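# Place bottles on ledges matching their cap colour

## Task

Put every bottle upright on the wall ledge whose label strip has the same colour as that bottle's cap, so that the bottle's entire base rests on that ledge.

## Robot and tools

Robot: two seven-joint arms, left_arm and right_arm, each ending in a two-finger gripper. Both arms face +x. left_arm sits on the +y side. These names do not tell you which side of a camera image an arm appears on. Equal joint values on the two arms give mirror-image postures.

Frame: everything uses one scene frame in metres. Its origin lies on the plane z = 0, directly below the midpoint between the two arm bases, which are 0.70 m higher. +z is up and +x is forward. Quaternions are written w first (qw, qx, qy, qz).

Gripper frame: the fingers point along the gripper's +z axis and close along its y axis. end_effector_position is the point between the finger pads when they are closed, less than 1 cm behind the tips. While closing, the tips reach about 17 mm further along +z, mostly while the pads are more than 70 mm apart. Reported poses can be off by a few centimetres, more at long reach.

Row layout, used by every moving tool: one flat list of 16 numbers covering both arms. Numbers 1-8 are left_arm: x, y, z, qw, qx, qy, qz, opening. Numbers 9-16 are the same eight for right_arm. x, y, z is an absolute target for end_effector_position in metres in the scene frame, not an offset. The quaternion is an absolute target orientation. Opening runs from -1 (closed) to +1 (fully open, 0.145 m). A full close needs about 0.5 s or more.

To leave an arm unmoved, resend the whole pose it showed in the last result before it began to stay, plus its present opening. A 0 in the opening slot is a real command, not a placeholder. To keep an orientation steady, repeat the same quaternion rather than copying a drifted reading. Commanding the measured pose can ease a press.

execute_actions(actions, cameras): actions is a list of actions. Each action is up to 15 rows, and each row lasts one control step of 1/30 s. If an action has fewer than 15 rows, its last row is held for the remaining steps. An action is rejected for both arms if a target lies more than 0.6 m from that gripper's current position along any of the gripper's own axes. The whole call is rejected if any action is malformed, or if the first action fails that check against the last reported state. An empty actions list just returns the state and images.

move(target, speed, blend, opening_speed, blocking, cameras): drives each gripper in a straight line toward target, which is one 16-number row or a list of up to 15 rows. There is no 0.6 m limit here.
- speed: m/s per arm, 0.002 to 1.1, default 0.25. Turning is capped at twice that value in rad/s. Give one number, or one per target.
- blend: metres, for rounding corners at intermediate targets. The default 0 stops at each target.
- opening_speed: units per second on the -1..1 scale, at least 0.2.
- blocking=false: returns after about 0.5 s while the move keeps running. A new move replaces the running one.

Paths do not avoid obstacles or the other arm. Grippers lag, stray and can overshoot the speed, especially with a nearly straight arm. Faster motion and targets set deeper past a contact both hit harder. The first target's opening is sent at the start. A later target's opening is sent on arrival, after everything has come to rest. A move stops after 10 s.

The result adds a "move:" line giving the ending (done, off_target, moving, held, fault) and any limits:
- done means at rest within 3 mm and 2 degrees of target. Neither done nor off_target tells you about contact.
- held means a check withheld the arm's last step, or the clearance check stopped the whole move.
- limits=paced means the pose sent was clipped. limits=held means a check withheld steps.

wait(seconds 0-10, cameras): lets time pass while each arm holds its last command. stop(cameras): brakes a running move. zoom_image(camera cam_high or cam_low, region [x0,y0,x1,y1] pixels, at most 504x504): gives a closer look at the latest image. read_manual(section): licence text only. finished_scene(scene 1 or 2): ends the scene for good. Scene 1 is practice and can be skipped.

Results:
- Each arm's end_effector_position and quaternion.
- Hand target: where the arm is actually being sent, which can fall short of your command.
- Tool commands.
- grip_measured, on the same scale as opening. The last Joint positions number is the opening in metres.
- Joint velocities, flagged "within noise" when at rest.
- Joint torques: these include gravity and carry offsets. Numbers 3 and 4 wrap at ±28 N m.
- Step readings, for execute_actions only.
- Time used.
- Camera images from cam_high and cam_low, each 896x504.

The controller clips commanded orientation to within 32 degrees of the measured one at each step, so large turns need several actions and can swing the elbow. The clearance check may block arms coming close. It does not guard gripper-to-gripper contact.

Gripping: to hold something, keep commanding an opening clearly below grip_measured. Each pad pushes up to about 10 N, on objects up to roughly 11 cm wide. Fast closes squeeze harder.

What to avoid:
- Dropping bottles, or releasing them while they are still moving.
- Hitting things hard, or knocking anything out of the work area (that ends the scene).
- Arms hitting or pressing on each other, including one gripper closing on the other's fingers.
- Pressing hard toward poses that cannot be reached.
- Long stretched-out holds that heat motors. A MOTOR HOT line appears at 85 °C, and at 100 °C an over-temperature fault stops the arm for 30-60 s.

Loose objects may occasionally get a brief push from outside. The bottles must stay upright on their ledges after the robot lets go.

Each tool is called after ">>>" in YAML: its name, and indented under it one key for each argument.

## Session

>>> execute_actions:
  actions: []

>>> zoom_image:
  camera: "cam_low"
  region: [320, 120, 620, 390]

>>> zoom_image:
  camera: "cam_high"
  region: [420, 180, 680, 420]

Scene clock: 0.00 s.
left_arm: end_effector_position=(+0.2239, +0.1828, +0.6144) grip_measured=+1.00 end_effector_quat_wxyz=(-0.319, +0.395, -0.515, +0.691) | right_arm: end_effector_position=(+0.4009, -0.1655, +0.3728) grip_measured=+1.00 end_effector_quat_wxyz=(+0.260, +0.265, +0.837, +0.401)
Joint positions: left_arm=[-1.106 0.942 0.535 2.339 -0.48 -0.199 -0.367 0.145] | right_arm=[0.583 0.619 -0.841 0.925 -1.182 -0.496 -0.047 0.145]
Joint velocities: within noise
Joint torques (N m): no reading
Motor temperatures (°C): left_arm=[20 21 22 20 21 23 21] | right_arm=[20 22 22 19 20 19 21]
Hand target: left_arm +0.2239, +0.1828, +0.6144; -0.319, +0.395, -0.515, +0.691 | right_arm +0.4009, -0.1655, +0.3728; +0.260, +0.265, +0.837, +0.401
Tool commands: left_gripper/opening=+1.0 right_gripper/opening=+1.0

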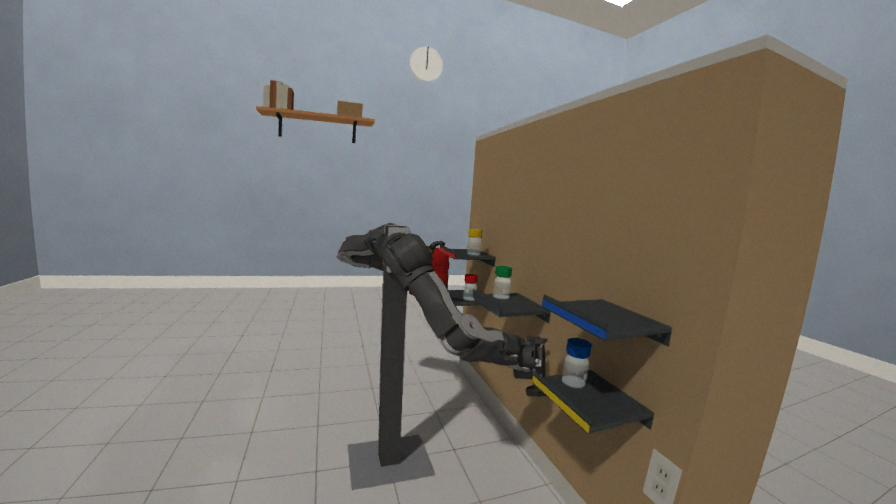

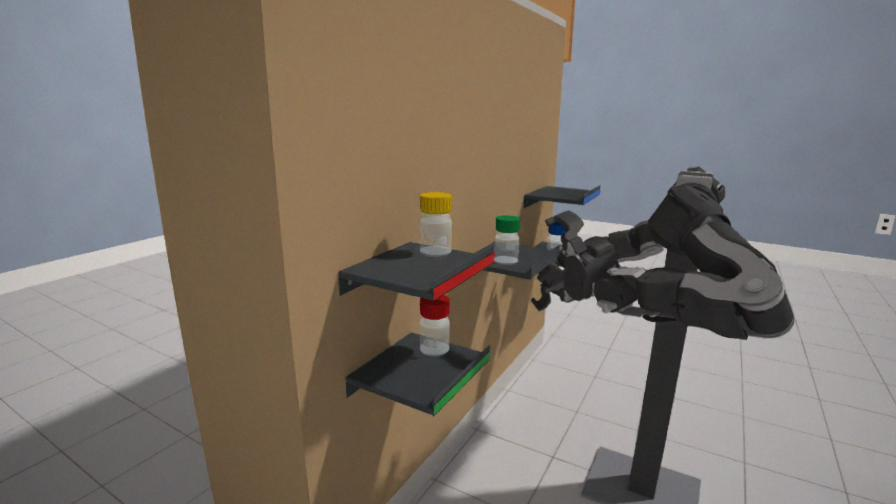

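Scaled by 1.680 from the camera's 896x504 image, which has a finer 1280x720 frame.

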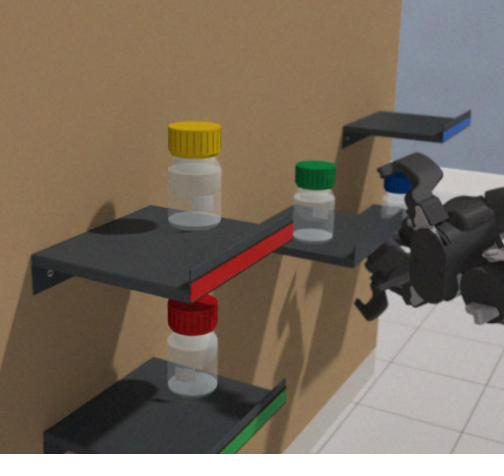

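Scaled by 1.938 from the camera's 896x504 image, which has a finer 1280x720 frame.

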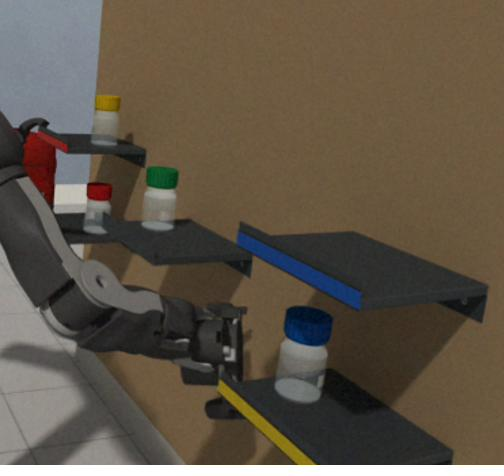

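>>> move:
  target:
    - [0.23,0.21,0.52,0,0.8,0,0.6,0.1,0.28,-0.19,0.38,0,0.85,0,0.527,0.1]
    - [0.245,0.335,0.497,0,0.7071,0,0.7071,0.1,0.24,-0.36,0.497,0,0.7071,0,0.7071,0.1]
    - [0.382,0.335,0.493,0,0.7071,0,0.7071,0.1,0.379,-0.36,0.493,0,0.7071,0,0.7071,0.1]
  speed: [0.25,0.25,0.17]
  blend: [0.02,0.01,0]

>>> zoom_image:
  camera: "cam_low"
  region: [320, 120, 620, 390]

>>> zoom_image:
  camera: "cam_high"
  region: [420, 180, 680, 420]

Scene clock: 43.80 s.
left_arm: end_effector_position=(+0.3828, +0.3360, +0.4968) grip_measured=+0.10 end_effector_quat_wxyz=(-0.002, +0.704, +0.001, +0.710) | right_arm: end_effector_position=(+0.3793, -0.3590, +0.4938) grip_measured=+0.10 end_effector_quat_wxyz=(-0.002, +0.707, +0.001, +0.707)
Joint positions: left_arm=[0.06 0.749 -0.061 1.286 0.768 -0.198 0.147 0.083] | right_arm=[0.134 0.493 0.371 1.191 0.402 -0.05 0.497 0.083]
Joint velocities: within noise
Joint torques (N m): left_arm=[4.89 5.71 1.37 3.15 0.21 -0.62 0.22] | right_arm=[4 5.53 1.73 3.55 0.36 -0.46 -0.09]
Motor temperatures (°C): left_arm=[20 21 22 22 21 23 21] | right_arm=[22 23 22 19 20 19 21]
Hand target: left_arm +0.3820, +0.3350, +0.4930; +0.000, +0.707, +0.000, +0.707 | right_arm +0.3790, -0.3599, +0.4930; +0.000, +0.707, +0.000, +0.707
Off the commanded pose: left_arm 0.004 m, 1 deg | right_arm 0.001 m, 0 deg.
move: off_target (left_arm)

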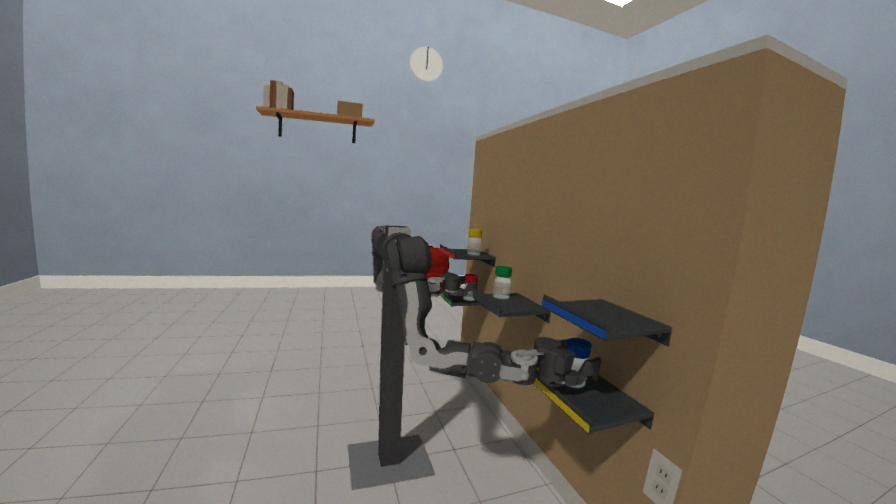

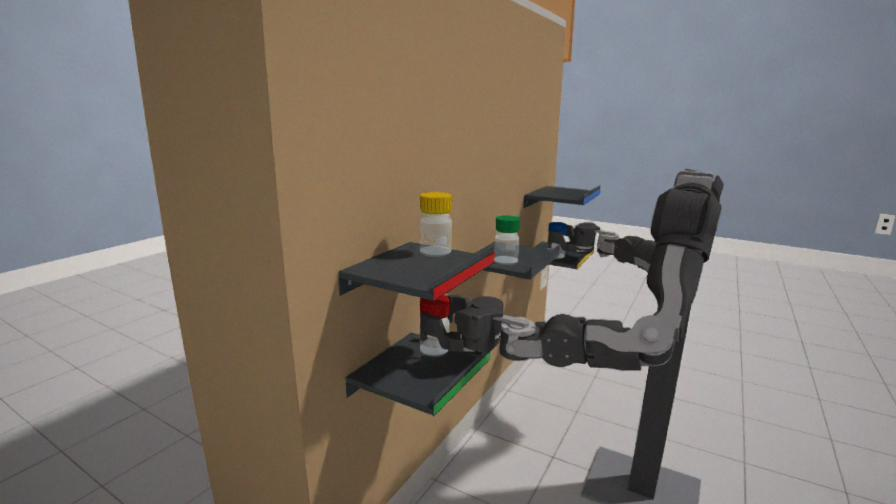

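Scaled by 1.680 from the camera's 896x504 image, which has a finer 1280x720 frame.

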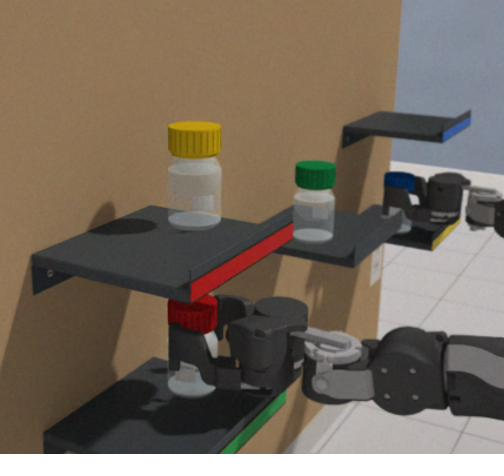

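Scaled by 1.938 from the camera's 896x504 image, which has a finer 1280x720 frame.

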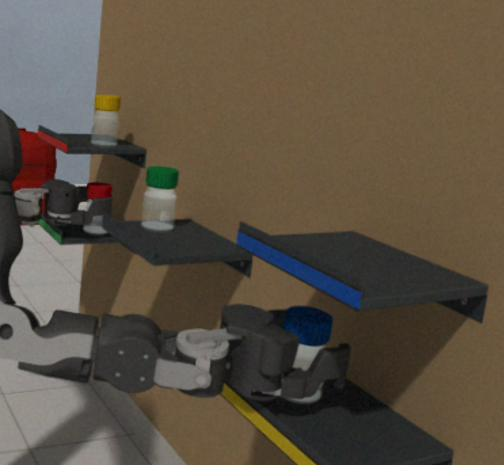

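>>> move:
  target:
    - [0.382,0.335,0.494,0,0.7071,0,0.7071,-0.6,0.379,-0.36,0.493,0,0.7071,0,0.7071,-0.6]
    - [0.375,0.335,0.527,0,0.7071,0,0.7071,-0.6,0.37,-0.36,0.527,0,0.7071,0,0.7071,-0.6]
    - [0.235,0.335,0.532,0,0.7071,0,0.7071,-0.6,0.235,-0.36,0.532,0,0.7071,0,0.7071,-0.6]
    - [0.235,0.43,0.745,0,0.7071,0,0.7071,-0.6,0.235,-0.37,0.745,0,0.7071,0,0.7071,-0.6]
    - [0.378,0.43,0.742,0,0.7071,0,0.7071,-0.6,0.378,-0.37,0.742,0,0.7071,0,0.7071,-0.6]
  speed: [0.1,0.15,0.22,0.25,0.2]
  blend: [0,0.01,0.02,0.02,0]
  opening_speed: 2

>>> zoom_image:
  camera: "cam_low"
  region: [320, 120, 620, 390]

>>> zoom_image:
  camera: "cam_high"
  region: [420, 180, 680, 420]

Scene clock: 63.87 s.
left_arm: end_effector_position=(+0.3782, +0.4295, +0.7414) grip_measured=-0.24 end_effector_quat_wxyz=(+0.000, +0.710, -0.001, +0.704) | right_arm: end_effector_position=(+0.3784, -0.3693, +0.7377) grip_measured=-0.28 end_effector_quat_wxyz=(+0.007, +0.711, +0.011, +0.703)
Joint positions: left_arm=[-1.104 1.624 1.297 1.254 1.531 0.198 0.272 0.058] | right_arm=[-0.761 1.589 0.948 1.571 1.559 0.199 -0.004 0.055]
Joint velocities: within noise
Joint torques (N m): left_arm=[4.97 3.97 3.28 0.54 0.38 -0.94 0.05] | right_arm=[4.1 5.37 6.48 0.27 0.15 -0.59 -0.06]
Motor temperatures (°C): left_arm=[21 23 23 22 21 24 21] | right_arm=[22 23 23 20 20 20 21]
Hand target: left_arm +0.3779, +0.4301, +0.7421; +0.000, +0.707, +0.000, +0.707 | right_arm +0.3777, -0.3701, +0.7419; +0.007, +0.706, +0.009, +0.708
Off the commanded pose: left_arm 0.001 m, 0 deg | right_arm 0.004 m, 2 deg.
joint sent to its limit (right arm) — joint 5 (forearm roll), upper limit. The joint targets still meet the commanded pose.
move: off_target (right_arm)

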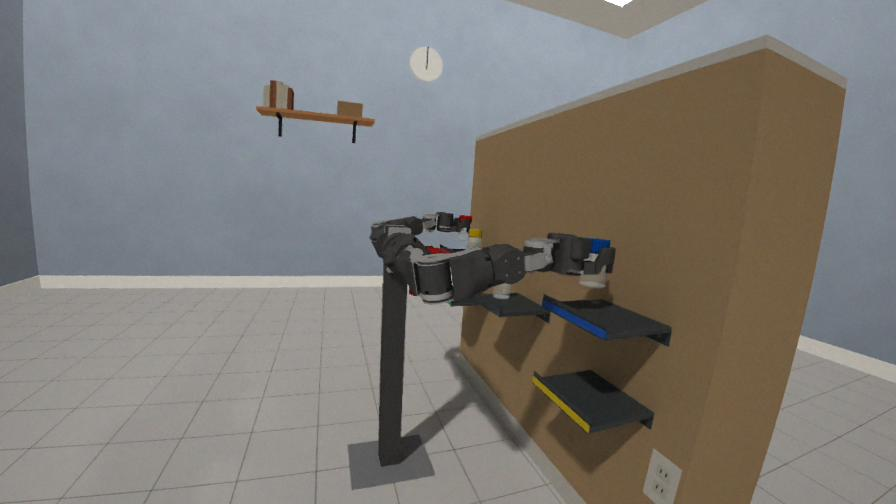

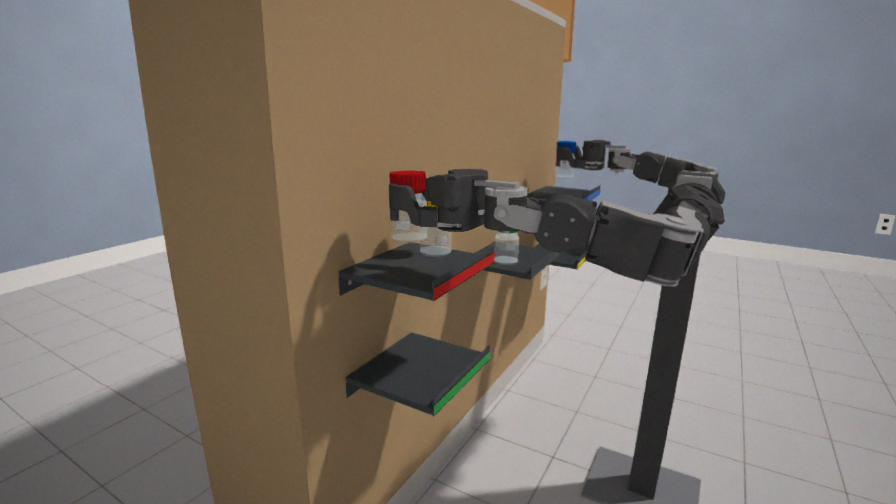

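Scaled by 1.680 from the camera's 896x504 image, which has a finer 1280x720 frame.

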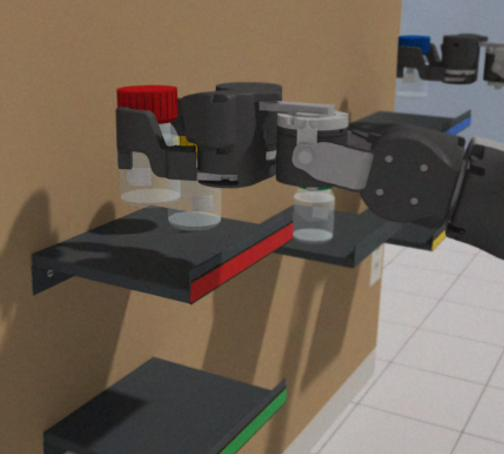

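Scaled by 1.938 from the camera's 896x504 image, which has a finer 1280x720 frame.

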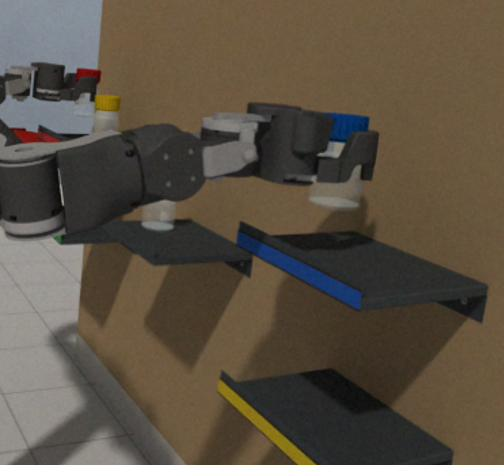

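>>> move:
  target:
    - [0.378,0.43,0.70,0,0.7071,0,0.7071,-0.6,0.378,-0.37,0.70,0,0.7071,0,0.7071,-0.6]
    - [0.378,0.43,0.676,0,0.7071,0,0.7071,-0.6,0.378,-0.37,0.673,0,0.7071,0,0.7071,-0.6]
  speed: [0.15,0.05]

>>> zoom_image:
  camera: "cam_low"
  region: [320, 120, 620, 390]

>>> zoom_image:
  camera: "cam_high"
  region: [420, 180, 680, 420]

Scene clock: 73.10 s.
left_arm: end_effector_position=(+0.3780, +0.4285, +0.6901) grip_measured=-0.24 end_effector_quat_wxyz=(-0.006, +0.691, -0.009, +0.722) | right_arm: end_effector_position=(+0.3778, -0.3695, +0.6852) grip_measured=-0.28 end_effector_quat_wxyz=(+0.001, +0.692, +0.003, +0.722)
Joint positions: left_arm=[-1.399 1.602 1.326 1.279 1.588 -0.116 0.267 0.058] | right_arm=[-0.9 1.567 0.817 1.59 1.56 -0.126 -0.014 0.055]
Joint velocities: within noise
Joint torques (N m): left_arm=[2.73 1.73 0.81 0.32 0.23 0.25 -0.16] | right_arm=[1.86 5.18 1.92 0.38 0.13 0.17 -0.12]
Motor temperatures (°C): left_arm=[21 22 23 21 21 24 21] | right_arm=[22 23 24 20 20 20 21]
Hand target: left_arm +0.3776, +0.4298, +0.6762; -0.007, +0.710, -0.005, +0.704 | right_arm +0.3775, -0.3700, +0.6732; +0.003, +0.707, +0.002, +0.707
Off the commanded pose: left_arm 0.014 m, 3 deg | right_arm 0.012 m, 3 deg.
joint read past its limit (left arm) — joint 5 (forearm roll), upper limit.
joint sent to its limit (left arm) — joint 1 (shoulder pitch), lower limit; joint 5 (forearm roll), upper limit. The joint targets still meet the commanded pose.
joint sent to its limit (right arm) — joint 5 (forearm roll), upper limit. The joint targets still meet the commanded pose.
move: off_target (left_arm, right_arm)

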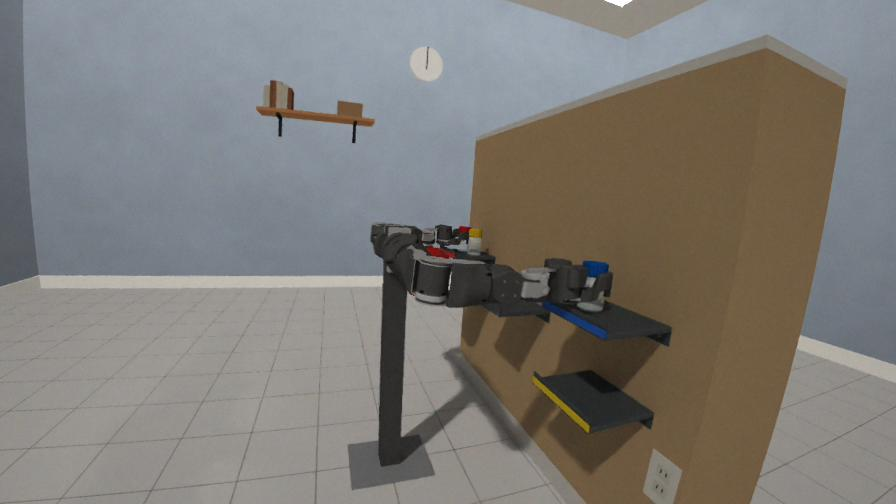

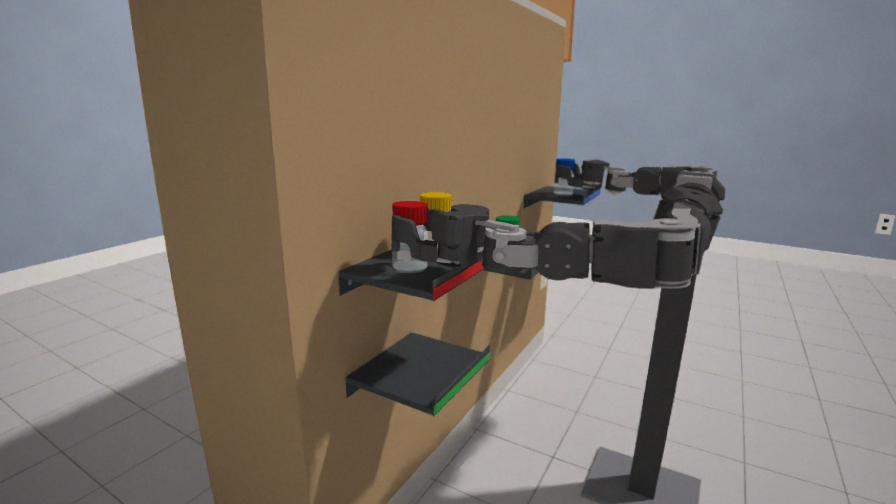

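Scaled by 1.680 from the camera's 896x504 image, which has a finer 1280x720 frame.

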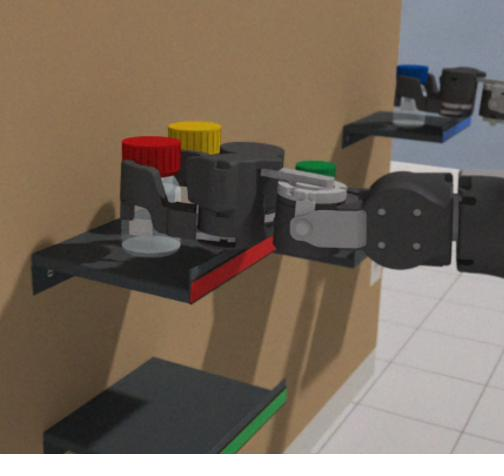

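Scaled by 1.938 from the camera's 896x504 image, which has a finer 1280x720 frame.

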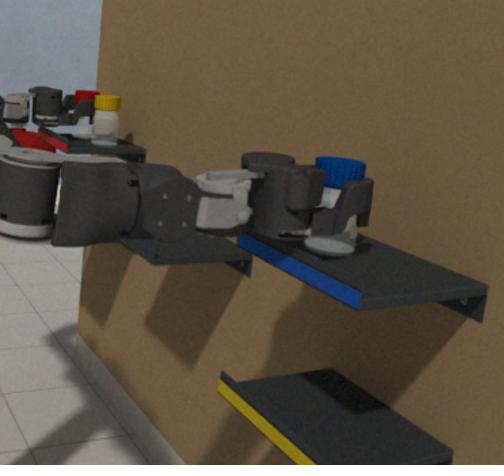

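>>> move:
  target:
    - [0.378,0.429,0.687,0,0.7071,0,0.7071,-0.6,0.378,-0.37,0.683,0,0.7071,0,0.7071,-0.6]
    - [0.378,0.429,0.690,0,0.7071,0,0.7071,0.1,0.378,-0.37,0.685,0,0.7071,0,0.7071,0.1]
    - [0.25,0.425,0.697,0,0.7071,0,0.7071,0.1,0.25,-0.37,0.697,0,0.7071,0,0.7071,0.1]
    - [0.22,0.30,0.60,0,0.7071,0,0.7071,0.1,0.22,-0.30,0.60,0,0.7071,0,0.7071,0.1]
    - [0.25,0.21,0.44,0,0.85,0,0.527,0.1,0.25,-0.22,0.44,0,0.85,0,0.527,0.1]
    - [0.285,0.19,0.60,0,0.7071,0,0.7071,0.1,0.26,-0.22,0.45,0,0.85,0,0.527,0.1]
  speed: [0.08,0.1,0.17,0.28,0.28,0.28]
  blend: [0,0,0.01,0.03,0.03,0]
  opening_speed: 1.5

>>> zoom_image:
  camera: "cam_low"
  region: [320, 120, 620, 390]

Scene clock: 97.53 s.
left_arm: end_effector_position=(+0.2854, +0.1899, +0.6015) grip_measured=+0.10 end_effector_quat_wxyz=(+0.000, +0.705, -0.002, +0.710) | right_arm: end_effector_position=(+0.2596, -0.2186, +0.4489) grip_measured=+0.10 end_effector_quat_wxyz=(-0.003, +0.850, +0.002, +0.527)
Joint positions: left_arm=[-0.307 0.953 -0.159 2.392 0.803 0.115 -0.721 0.083] | right_arm=[-0.539 0.594 0.018 2.089 0.64 0.359 -0.28 0.083]
Joint velocities: within noise
Joint torques (N m): left_arm=[2.31 2.94 1.18 4.11 -0.15 -0.4 -0.05] | right_arm=[1.09 2.76 2.86 4.31 0.06 -0.29 -0.13]
Motor temperatures (°C): left_arm=[21 22 23 21 21 24 21] | right_arm=[21 23 23 19 20 19 21]
Hand target: left_arm +0.2850, +0.1901, +0.6000; +0.000, +0.707, +0.000, +0.707 | right_arm +0.2600, -0.2199, +0.4500; +0.000, +0.850, +0.000, +0.527
Off the commanded pose: left_arm 0.002 m, 0 deg | right_arm 0.002 m, 0 deg.
move: done

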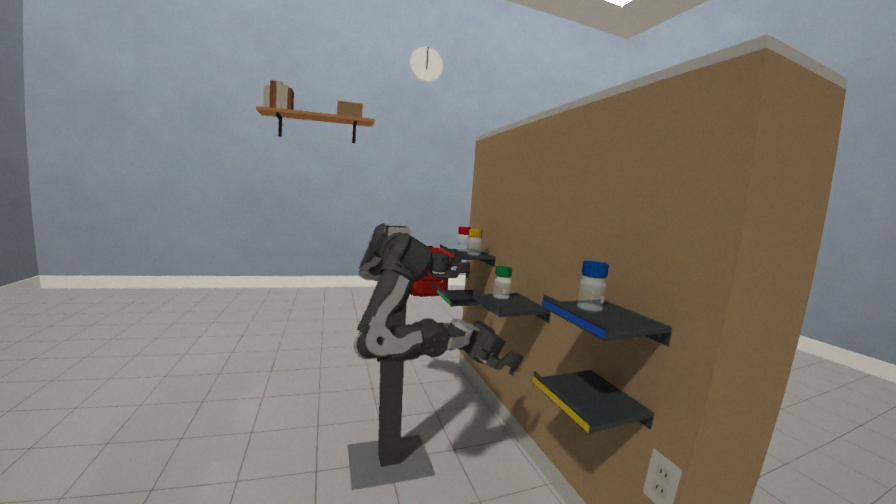

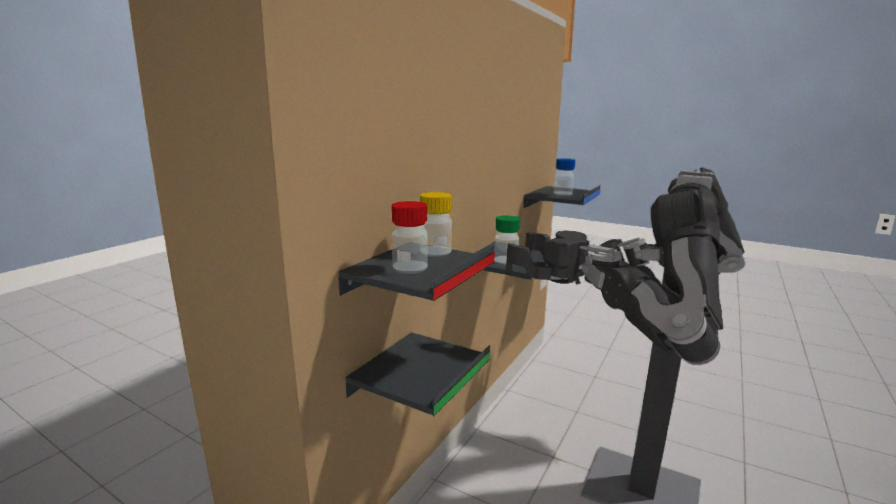

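Scaled by 1.680 from the camera's 896x504 image, which has a finer 1280x720 frame.

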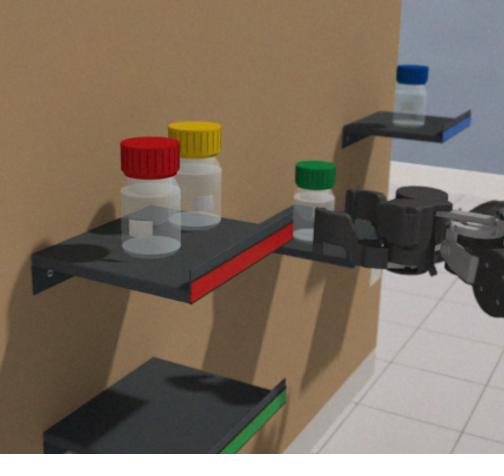

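>>> move:
  target:
    - [0.28,0.046,0.588,0,0.7071,0,0.7071,0.1,0.26,-0.22,0.45,0,0.85,0,0.527,0.1]
    - [0.380,0.046,0.586,0,0.7071,0,0.7071,0.1,0.26,-0.22,0.45,0,0.85,0,0.527,0.1]
    - [0.380,0.046,0.586,0,0.7071,0,0.7071,-0.6,0.26,-0.22,0.45,0,0.85,0,0.527,0.1]
    - [0.37,0.05,0.64,0,0.7071,0,0.7071,-0.6,0.26,-0.22,0.45,0,0.85,0,0.527,0.1]
    - [0.28,0.18,0.62,0,0.7071,0,0.7071,-0.6,0.26,-0.22,0.45,0,0.85,0,0.527,0.1]
    - [0.235,0.30,0.535,0,0.7071,0,0.7071,-0.6,0.26,-0.22,0.45,0,0.85,0,0.527,0.1]
  speed: [0.25,0.17,0.1,0.17,0.25,0.25]
  blend: [0.01,0,0,0.015,0.03,0]
  opening_speed: 2

>>> zoom_image:
  camera: "cam_low"
  region: [320, 120, 620, 390]

Scene clock: 127.77 s.
left_arm: end_effector_position=(+0.2343, +0.3006, +0.5315) grip_measured=-0.27 end_effector_quat_wxyz=(-0.002, +0.713, +0.001, +0.702) | right_arm: end_effector_position=(+0.2596, -0.2186, +0.4489) grip_measured=+0.10 end_effector_quat_wxyz=(-0.003, +0.850, +0.002, +0.527)
Joint positions: left_arm=[-1.028 0.836 0.432 2.03 0.88 -0.395 -0.089 0.056] | right_arm=[-0.539 0.594 0.018 2.089 0.64 0.359 -0.28 0.083]
Joint velocities: within noise
Joint torques (N m): left_arm=[0.54 2.78 2.89 4.22 0.12 -0.95 0.23] | right_arm=[0.96 2.86 2.88 4.34 0.07 -0.27 -0.12]
Motor temperatures (°C): left_arm=[21 22 23 22 21 24 21] | right_arm=[21 23 23 20 20 20 21]
Hand target: left_arm +0.2350, +0.3000, +0.5351; +0.000, +0.707, +0.000, +0.707 | right_arm +0.2600, -0.2199, +0.4500; +0.000, +0.850, +0.000, +0.527
Off the commanded pose: left_arm 0.004 m, 1 deg | right_arm 0.002 m, 0 deg.
move: off_target (left_arm)

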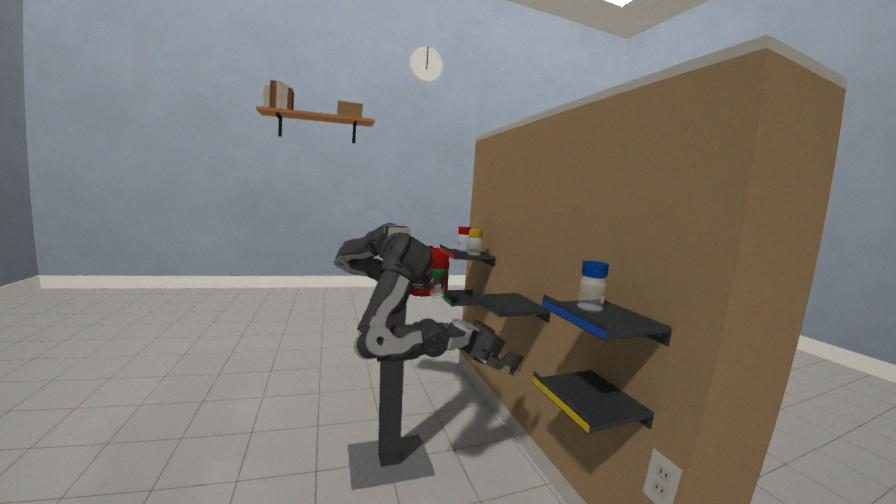

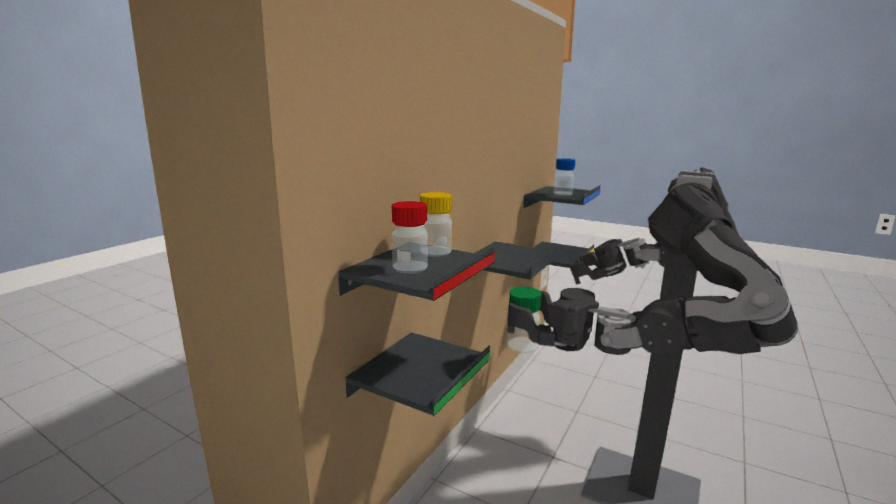

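Scaled by 1.680 from the camera's 896x504 image, which has a finer 1280x720 frame.

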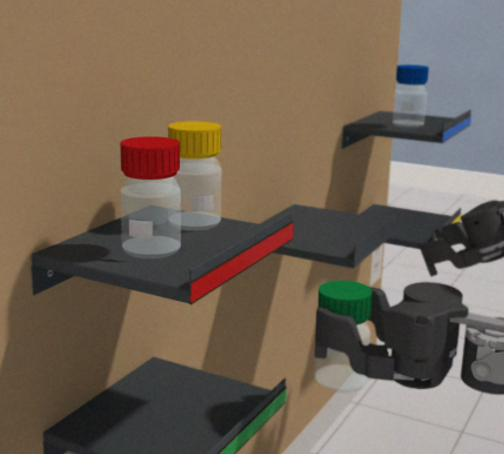

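>>> move:
  target:
    - [0.235,0.375,0.537,0,0.7071,0,0.7071,-0.6,0.26,-0.22,0.45,0,0.85,0,0.527,0.1]
    - [0.378,0.375,0.534,0,0.7071,0,0.7071,-0.6,0.26,-0.22,0.45,0,0.85,0,0.527,0.1]
    - [0.378,0.375,0.502,0,0.7071,0,0.7071,-0.6,0.26,-0.22,0.45,0,0.85,0,0.527,0.1]
    - [0.378,0.375,0.482,0,0.7071,0,0.7071,-0.6,0.26,-0.22,0.45,0,0.85,0,0.527,0.1]
  speed: [0.25,0.2,0.15,0.06]
  blend: [0.01,0.01,0,0]

>>> zoom_image:
  camera: "cam_low"
  region: [320, 120, 620, 420]

Scene clock: 148.07 s.
left_arm: end_effector_position=(+0.3802, +0.3781, +0.4990) grip_measured=-0.27 end_effector_quat_wxyz=(-0.004, +0.685, +0.001, +0.728) | right_arm: end_effector_position=(+0.2596, -0.2186, +0.4489) grip_measured=+0.10 end_effector_quat_wxyz=(-0.003, +0.850, +0.002, +0.527)
Joint positions: left_arm=[0.159 0.927 -0.306 1.077 1.041 -0.426 0.233 0.056] | right_arm=[-0.539 0.594 0.018 2.089 0.64 0.359 -0.28 0.083]
Joint velocities: within noise
Joint torques (N m): left_arm=[3.23 5.53 0.05 1.33 -0.05 0.46 0.12] | right_arm=[1.02 2.86 2.86 4.36 0.02 -0.26 -0.13]
Motor temperatures (°C): left_arm=[20 22 24 22 21 25 21] | right_arm=[21 23 23 21 20 20 21]
Hand target: left_arm +0.3773, +0.3750, +0.4822; +0.000, +0.707, +0.000, +0.707 | right_arm +0.2600, -0.2199, +0.4500; +0.000, +0.850, +0.000, +0.527
Off the commanded pose: left_arm 0.017 m, 4 deg | right_arm 0.002 m, 0 deg.
move: off_target (left_arm)

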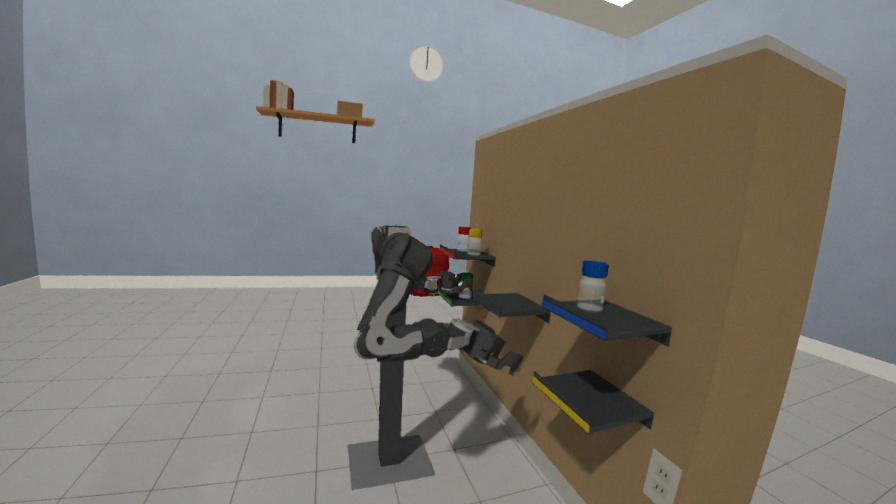

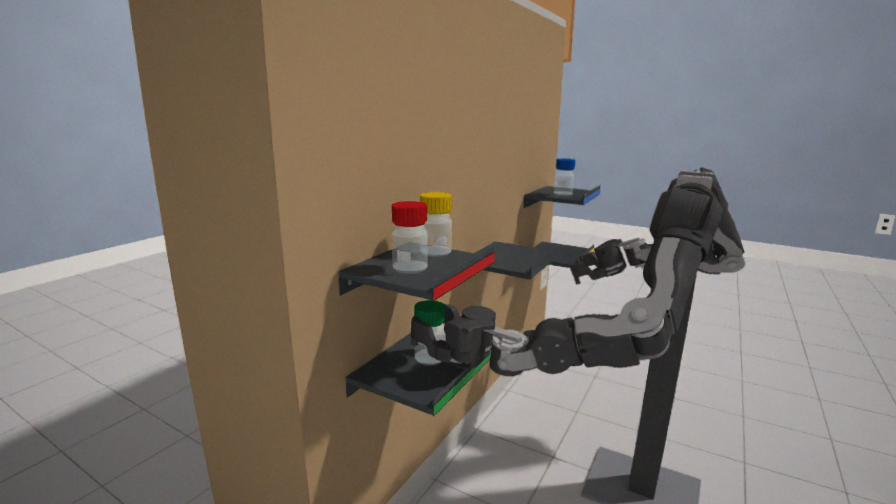

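Scaled by 1.680 from the camera's 896x504 image, which has a finer 1280x720 frame.

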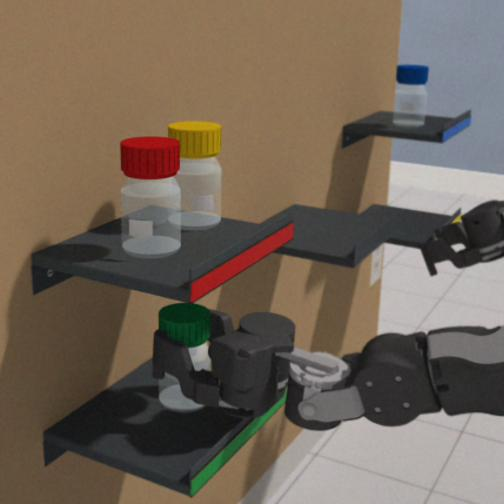

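>>> move:
  target:
    - [0.379,0.377,0.496,0,0.7071,0,0.7071,-0.6,0.26,-0.22,0.45,0,0.85,0,0.527,0.1]
    - [0.379,0.377,0.498,0,0.7071,0,0.7071,0.05,0.26,-0.22,0.45,0,0.85,0,0.527,0.1]
    - [0.24,0.375,0.505,0,0.7071,0,0.7071,0.05,0.26,-0.22,0.45,0,0.85,0,0.527,0.1]
    - [0.24,0.333,0.69,0,0.7071,0,0.7071,0.05,0.26,-0.22,0.45,0,0.85,0,0.527,0.1]
    - [0.383,0.333,0.686,0,0.7071,0,0.7071,0.05,0.26,-0.22,0.45,0,0.85,0,0.527,0.1]
  speed: [0.1,0.1,0.2,0.25,0.17]
  blend: [0,0,0.015,0.01,0]
  opening_speed: 1.5

>>> zoom_image:
  camera: "cam_low"
  region: [320, 120, 620, 420]

Scene clock: 165.53 s.
left_arm: end_effector_position=(+0.3831, +0.3324, +0.6892) grip_measured=+0.05 end_effector_quat_wxyz=(+0.001, +0.704, -0.002, +0.710) | right_arm: end_effector_position=(+0.2596, -0.2186, +0.4489) grip_measured=+0.10 end_effector_quat_wxyz=(-0.003, +0.850, +0.002, +0.527)
Joint positions: left_arm=[-1.407 1.607 1.362 1.724 1.566 -0.053 -0.185 0.079] | right_arm=[-0.539 0.594 0.018 2.089 0.64 0.359 -0.28 0.083]
Joint velocities: within noise
Joint torques (N m): left_arm=[4.65 1.33 2.58 0.36 0.1 -0.7 0] | right_arm=[1.04 2.7 2.96 4.33 0.04 -0.27 -0.13]
Motor temperatures (°C): left_arm=[21 23 23 22 21 24 21] | right_arm=[21 23 23 21 20 20 21]
Hand target: left_arm +0.3829, +0.3330, +0.6861; +0.000, +0.707, +0.000, +0.707 | right_arm +0.2600, -0.2199, +0.4500; +0.000, +0.850, +0.000, +0.527
Off the commanded pose: left_arm 0.003 m, 0 deg | right_arm 0.002 m, 0 deg.
joint sent to its limit (left arm) — joint 1 (shoulder pitch), lower limit. The joint targets still meet the commanded pose.
move: done

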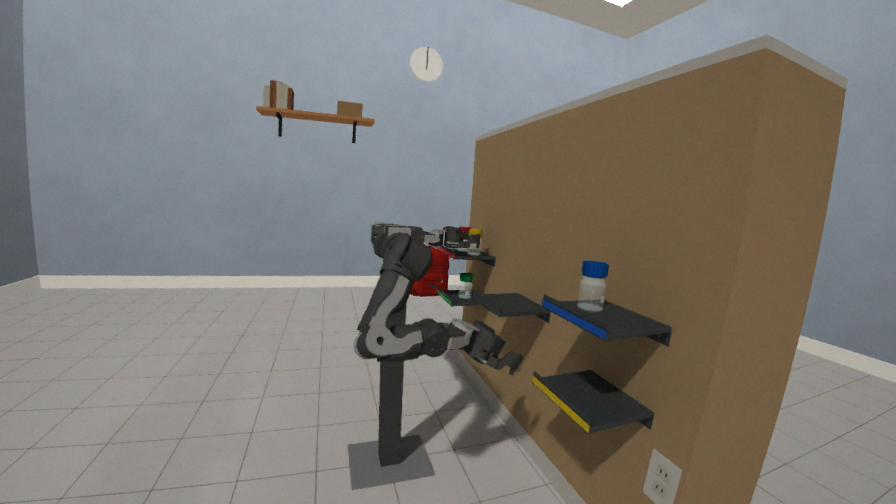

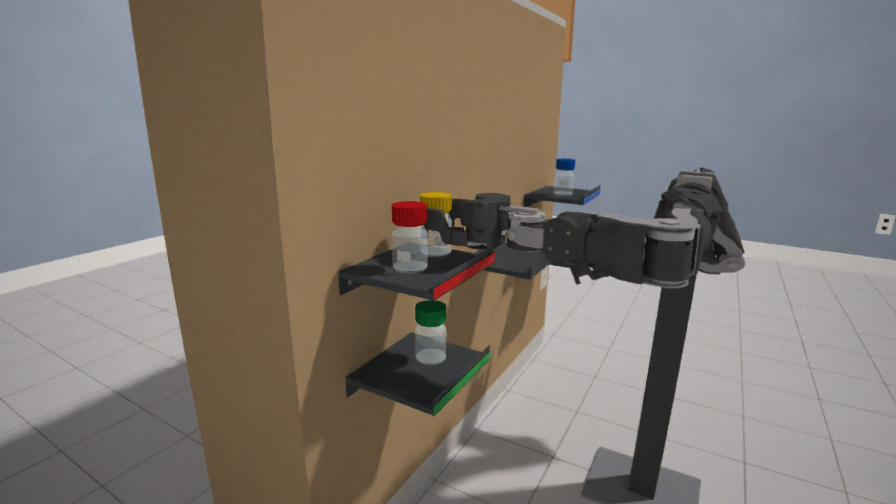

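Scaled by 1.680 from the camera's 896x504 image, which has a finer 1280x720 frame.

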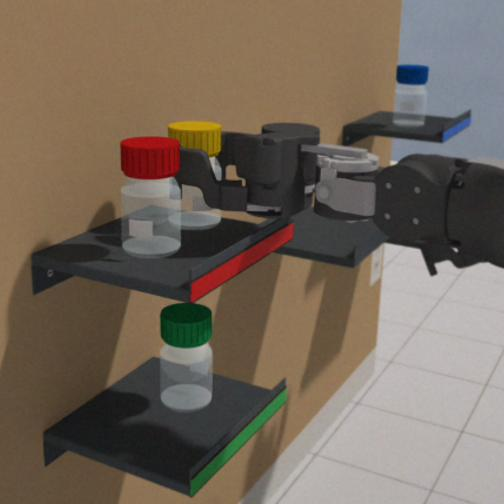

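>>> move:
  target:
    - [0.383,0.333,0.687,0,0.7071,0,0.7071,-0.6,0.26,-0.22,0.45,0,0.85,0,0.527,0.1]
    - [0.378,0.333,0.742,0,0.7071,0,0.7071,-0.6,0.26,-0.22,0.45,0,0.85,0,0.527,0.1]
    - [0.24,0.33,0.742,0,0.7071,0,0.7071,-0.6,0.26,-0.22,0.45,0,0.85,0,0.527,0.1]
    - [0.22,0.29,0.60,0,0.7071,0,0.7071,-0.6,0.26,-0.22,0.45,0,0.85,0,0.527,0.1]
    - [0.24,0.215,0.46,0,0.85,0,0.527,-0.6,0.26,-0.22,0.45,0,0.85,0,0.527,0.1]
    - [0.29,0.19,0.50,0,0.85,0,0.527,-0.6,0.26,-0.22,0.45,0,0.85,0,0.527,0.1]
    - [0.30,0.185,0.65,0,0.7071,0,0.7071,-0.6,0.26,-0.22,0.45,0,0.85,0,0.527,0.1]
  speed: [0.1,0.15,0.22,0.28,0.28,0.28,0.28]
  blend: [0,0.015,0.02,0.03,0.02,0.02,0]
  opening_speed: 2

Scene clock: 183.97 s.
left_arm: end_effector_position=(+0.3025, +0.1853, +0.6466) grip_measured=-0.25 end_effector_quat_wxyz=(+0.006, +0.704, -0.005, +0.711) | right_arm: end_effector_position=(+0.2596, -0.2186, +0.4489) grip_measured=+0.10 end_effector_quat_wxyz=(-0.003, +0.850, +0.002, +0.527)
Joint positions: left_arm=[-0.044 0.578 0.028 2.428 0.76 0.652 -0.509 0.057] | right_arm=[-0.539 0.594 0.018 2.089 0.64 0.359 -0.28 0.083]
Joint velocities: within noise
Joint torques (N m): left_arm=[3.31 3.15 1.66 4.23 -0.21 -0.89 0.22] | right_arm=[1.04 2.91 2.89 4.36 0.04 -0.25 -0.12]
Motor temperatures (°C): left_arm=[21 22 24 21 21 25 21] | right_arm=[21 23 23 21 20 20 21]
Hand target: left_arm +0.3019, +0.1853, +0.6495; +0.006, +0.699, -0.006, +0.715 | right_arm +0.2600, -0.2199, +0.4500; +0.000, +0.850, +0.000, +0.527
Off the commanded pose: left_arm 0.004 m, 1 deg | right_arm 0.002 m, 0 deg.
joint sent to its limit (left arm) — joint 4 (elbow), upper limit, where the elbow is as bent as it goes. The joint targets still meet the commanded pose.
move: off_target (left_arm)

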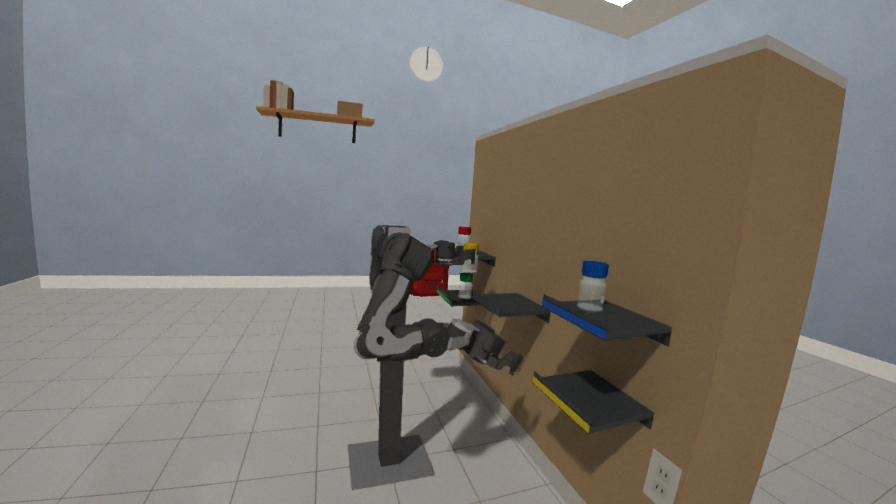

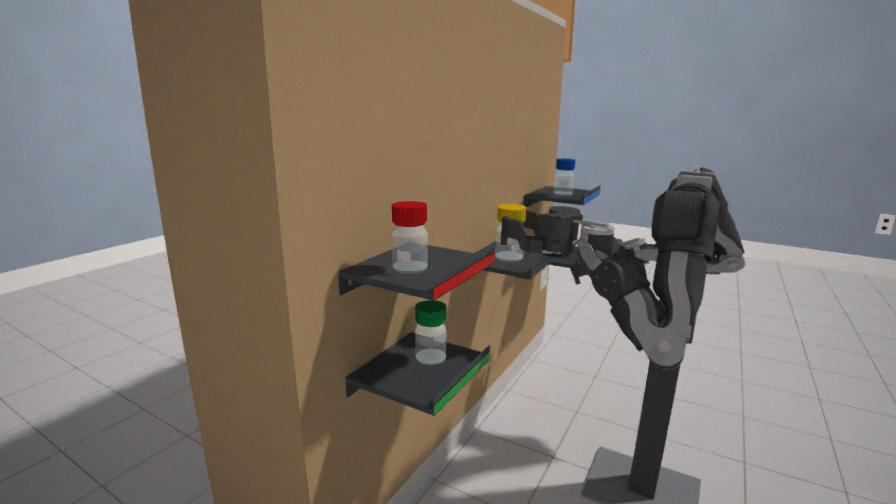

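>>> move:
  target:
    - [0.37,0.02,0.645,0,0.7071,0,0.7071,-0.6,0.26,-0.22,0.45,0,0.85,0,0.527,0.1]
    - [0.379,0.0,0.60,0,0.7071,0,0.7071,-0.6,0.26,-0.22,0.45,0,0.85,0,0.527,0.1]
    - [0.379,0.0,0.576,0,0.7071,0,0.7071,-0.6,0.26,-0.22,0.45,0,0.85,0,0.527,0.1]
    - [0.379,0.0,0.582,0,0.7071,0,0.7071,0.1,0.26,-0.22,0.45,0,0.85,0,0.527,0.1]
    - [0.28,0.0,0.593,0,0.7071,0,0.7071,0.1,0.25,-0.22,0.50,0,0.8,0,0.6,0.1]
    - [0.25,0.21,0.56,0,0.7071,0,0.7071,0.1,0.25,-0.19,0.59,0,0.7071,0,0.7071,0.1]
    - [0.25,0.24,0.50,0,0.8,0,0.6,0.1,0.285,-0.0,0.59,0,0.7071,0,0.7071,0.1]
  speed: [0.25,0.17,0.06,0.06,0.2,0.28,0.28]
  blend: [0.015,0.01,0,0,0.015,0.02,0]
  opening_speed: 1.5

>>> zoom_image:
  camera: "cam_low"
  region: [320, 120, 620, 420]

Scene clock: 209.07 s.
left_arm: end_effector_position=(+0.2502, +0.2400, +0.5017) grip_measured=+0.10 end_effector_quat_wxyz=(+0.000, +0.798, +0.002, +0.602) | right_arm: end_effector_position=(+0.2850, +0.0010, +0.5906) grip_measured=+0.10 end_effector_quat_wxyz=(-0.003, +0.707, +0.001, +0.707)
Joint positions: left_arm=[-0.829 1.222 -0.007 2.206 0.97 -0.258 -0.619 0.083] | right_arm=[-0.07 -0.132 -0.825 2.069 -0.164 0.54 -0.733 0.083]
Joint velocities: within noise
Joint torques (N m): left_arm=[1.78 4.05 1.22 2.7 -0.11 -0.5 0.24] | right_arm=[1.73 -3.2 -0.62 3.44 -0.32 -0.36 -0.12]
Motor temperatures (°C): left_arm=[21 22 23 22 21 25 21] | right_arm=[21 23 23 22 20 20 21]
Hand target: left_arm +0.2500, +0.2400, +0.5000; +0.000, +0.800, +0.000, +0.600 | right_arm +0.2850, +0.0000, +0.5899; +0.000, +0.707, +0.000, +0.707
Off the commanded pose: left_arm 0.002 m, 0 deg | right_arm 0.001 m, 0 deg.
move: done

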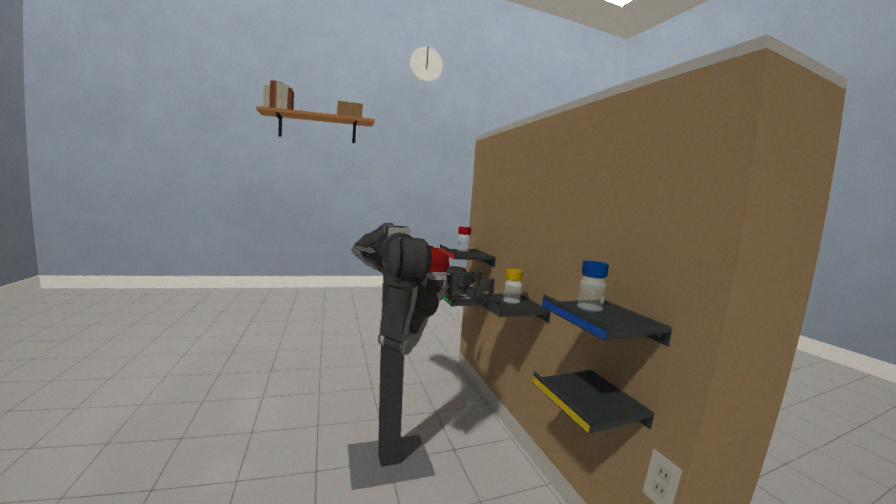

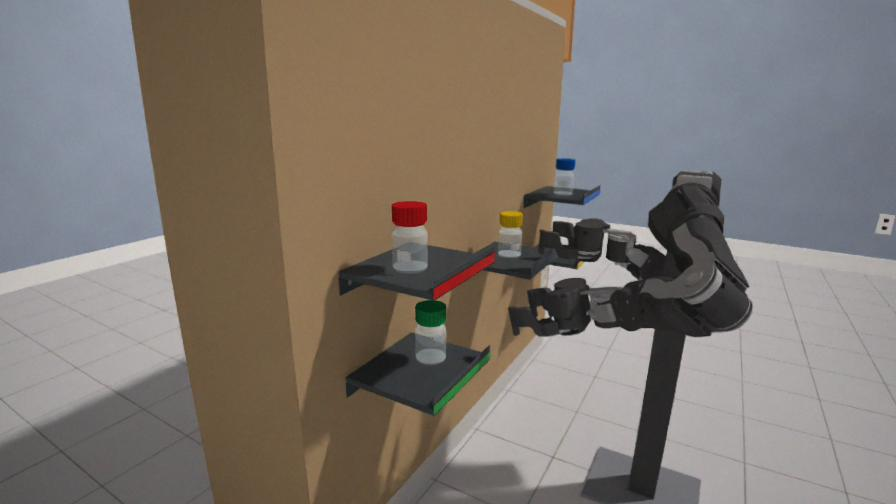

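Scaled by 1.680 from the camera's 896x504 image, which has a finer 1280x720 frame.

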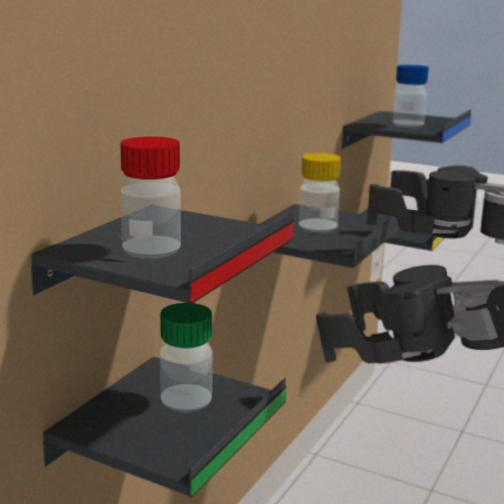

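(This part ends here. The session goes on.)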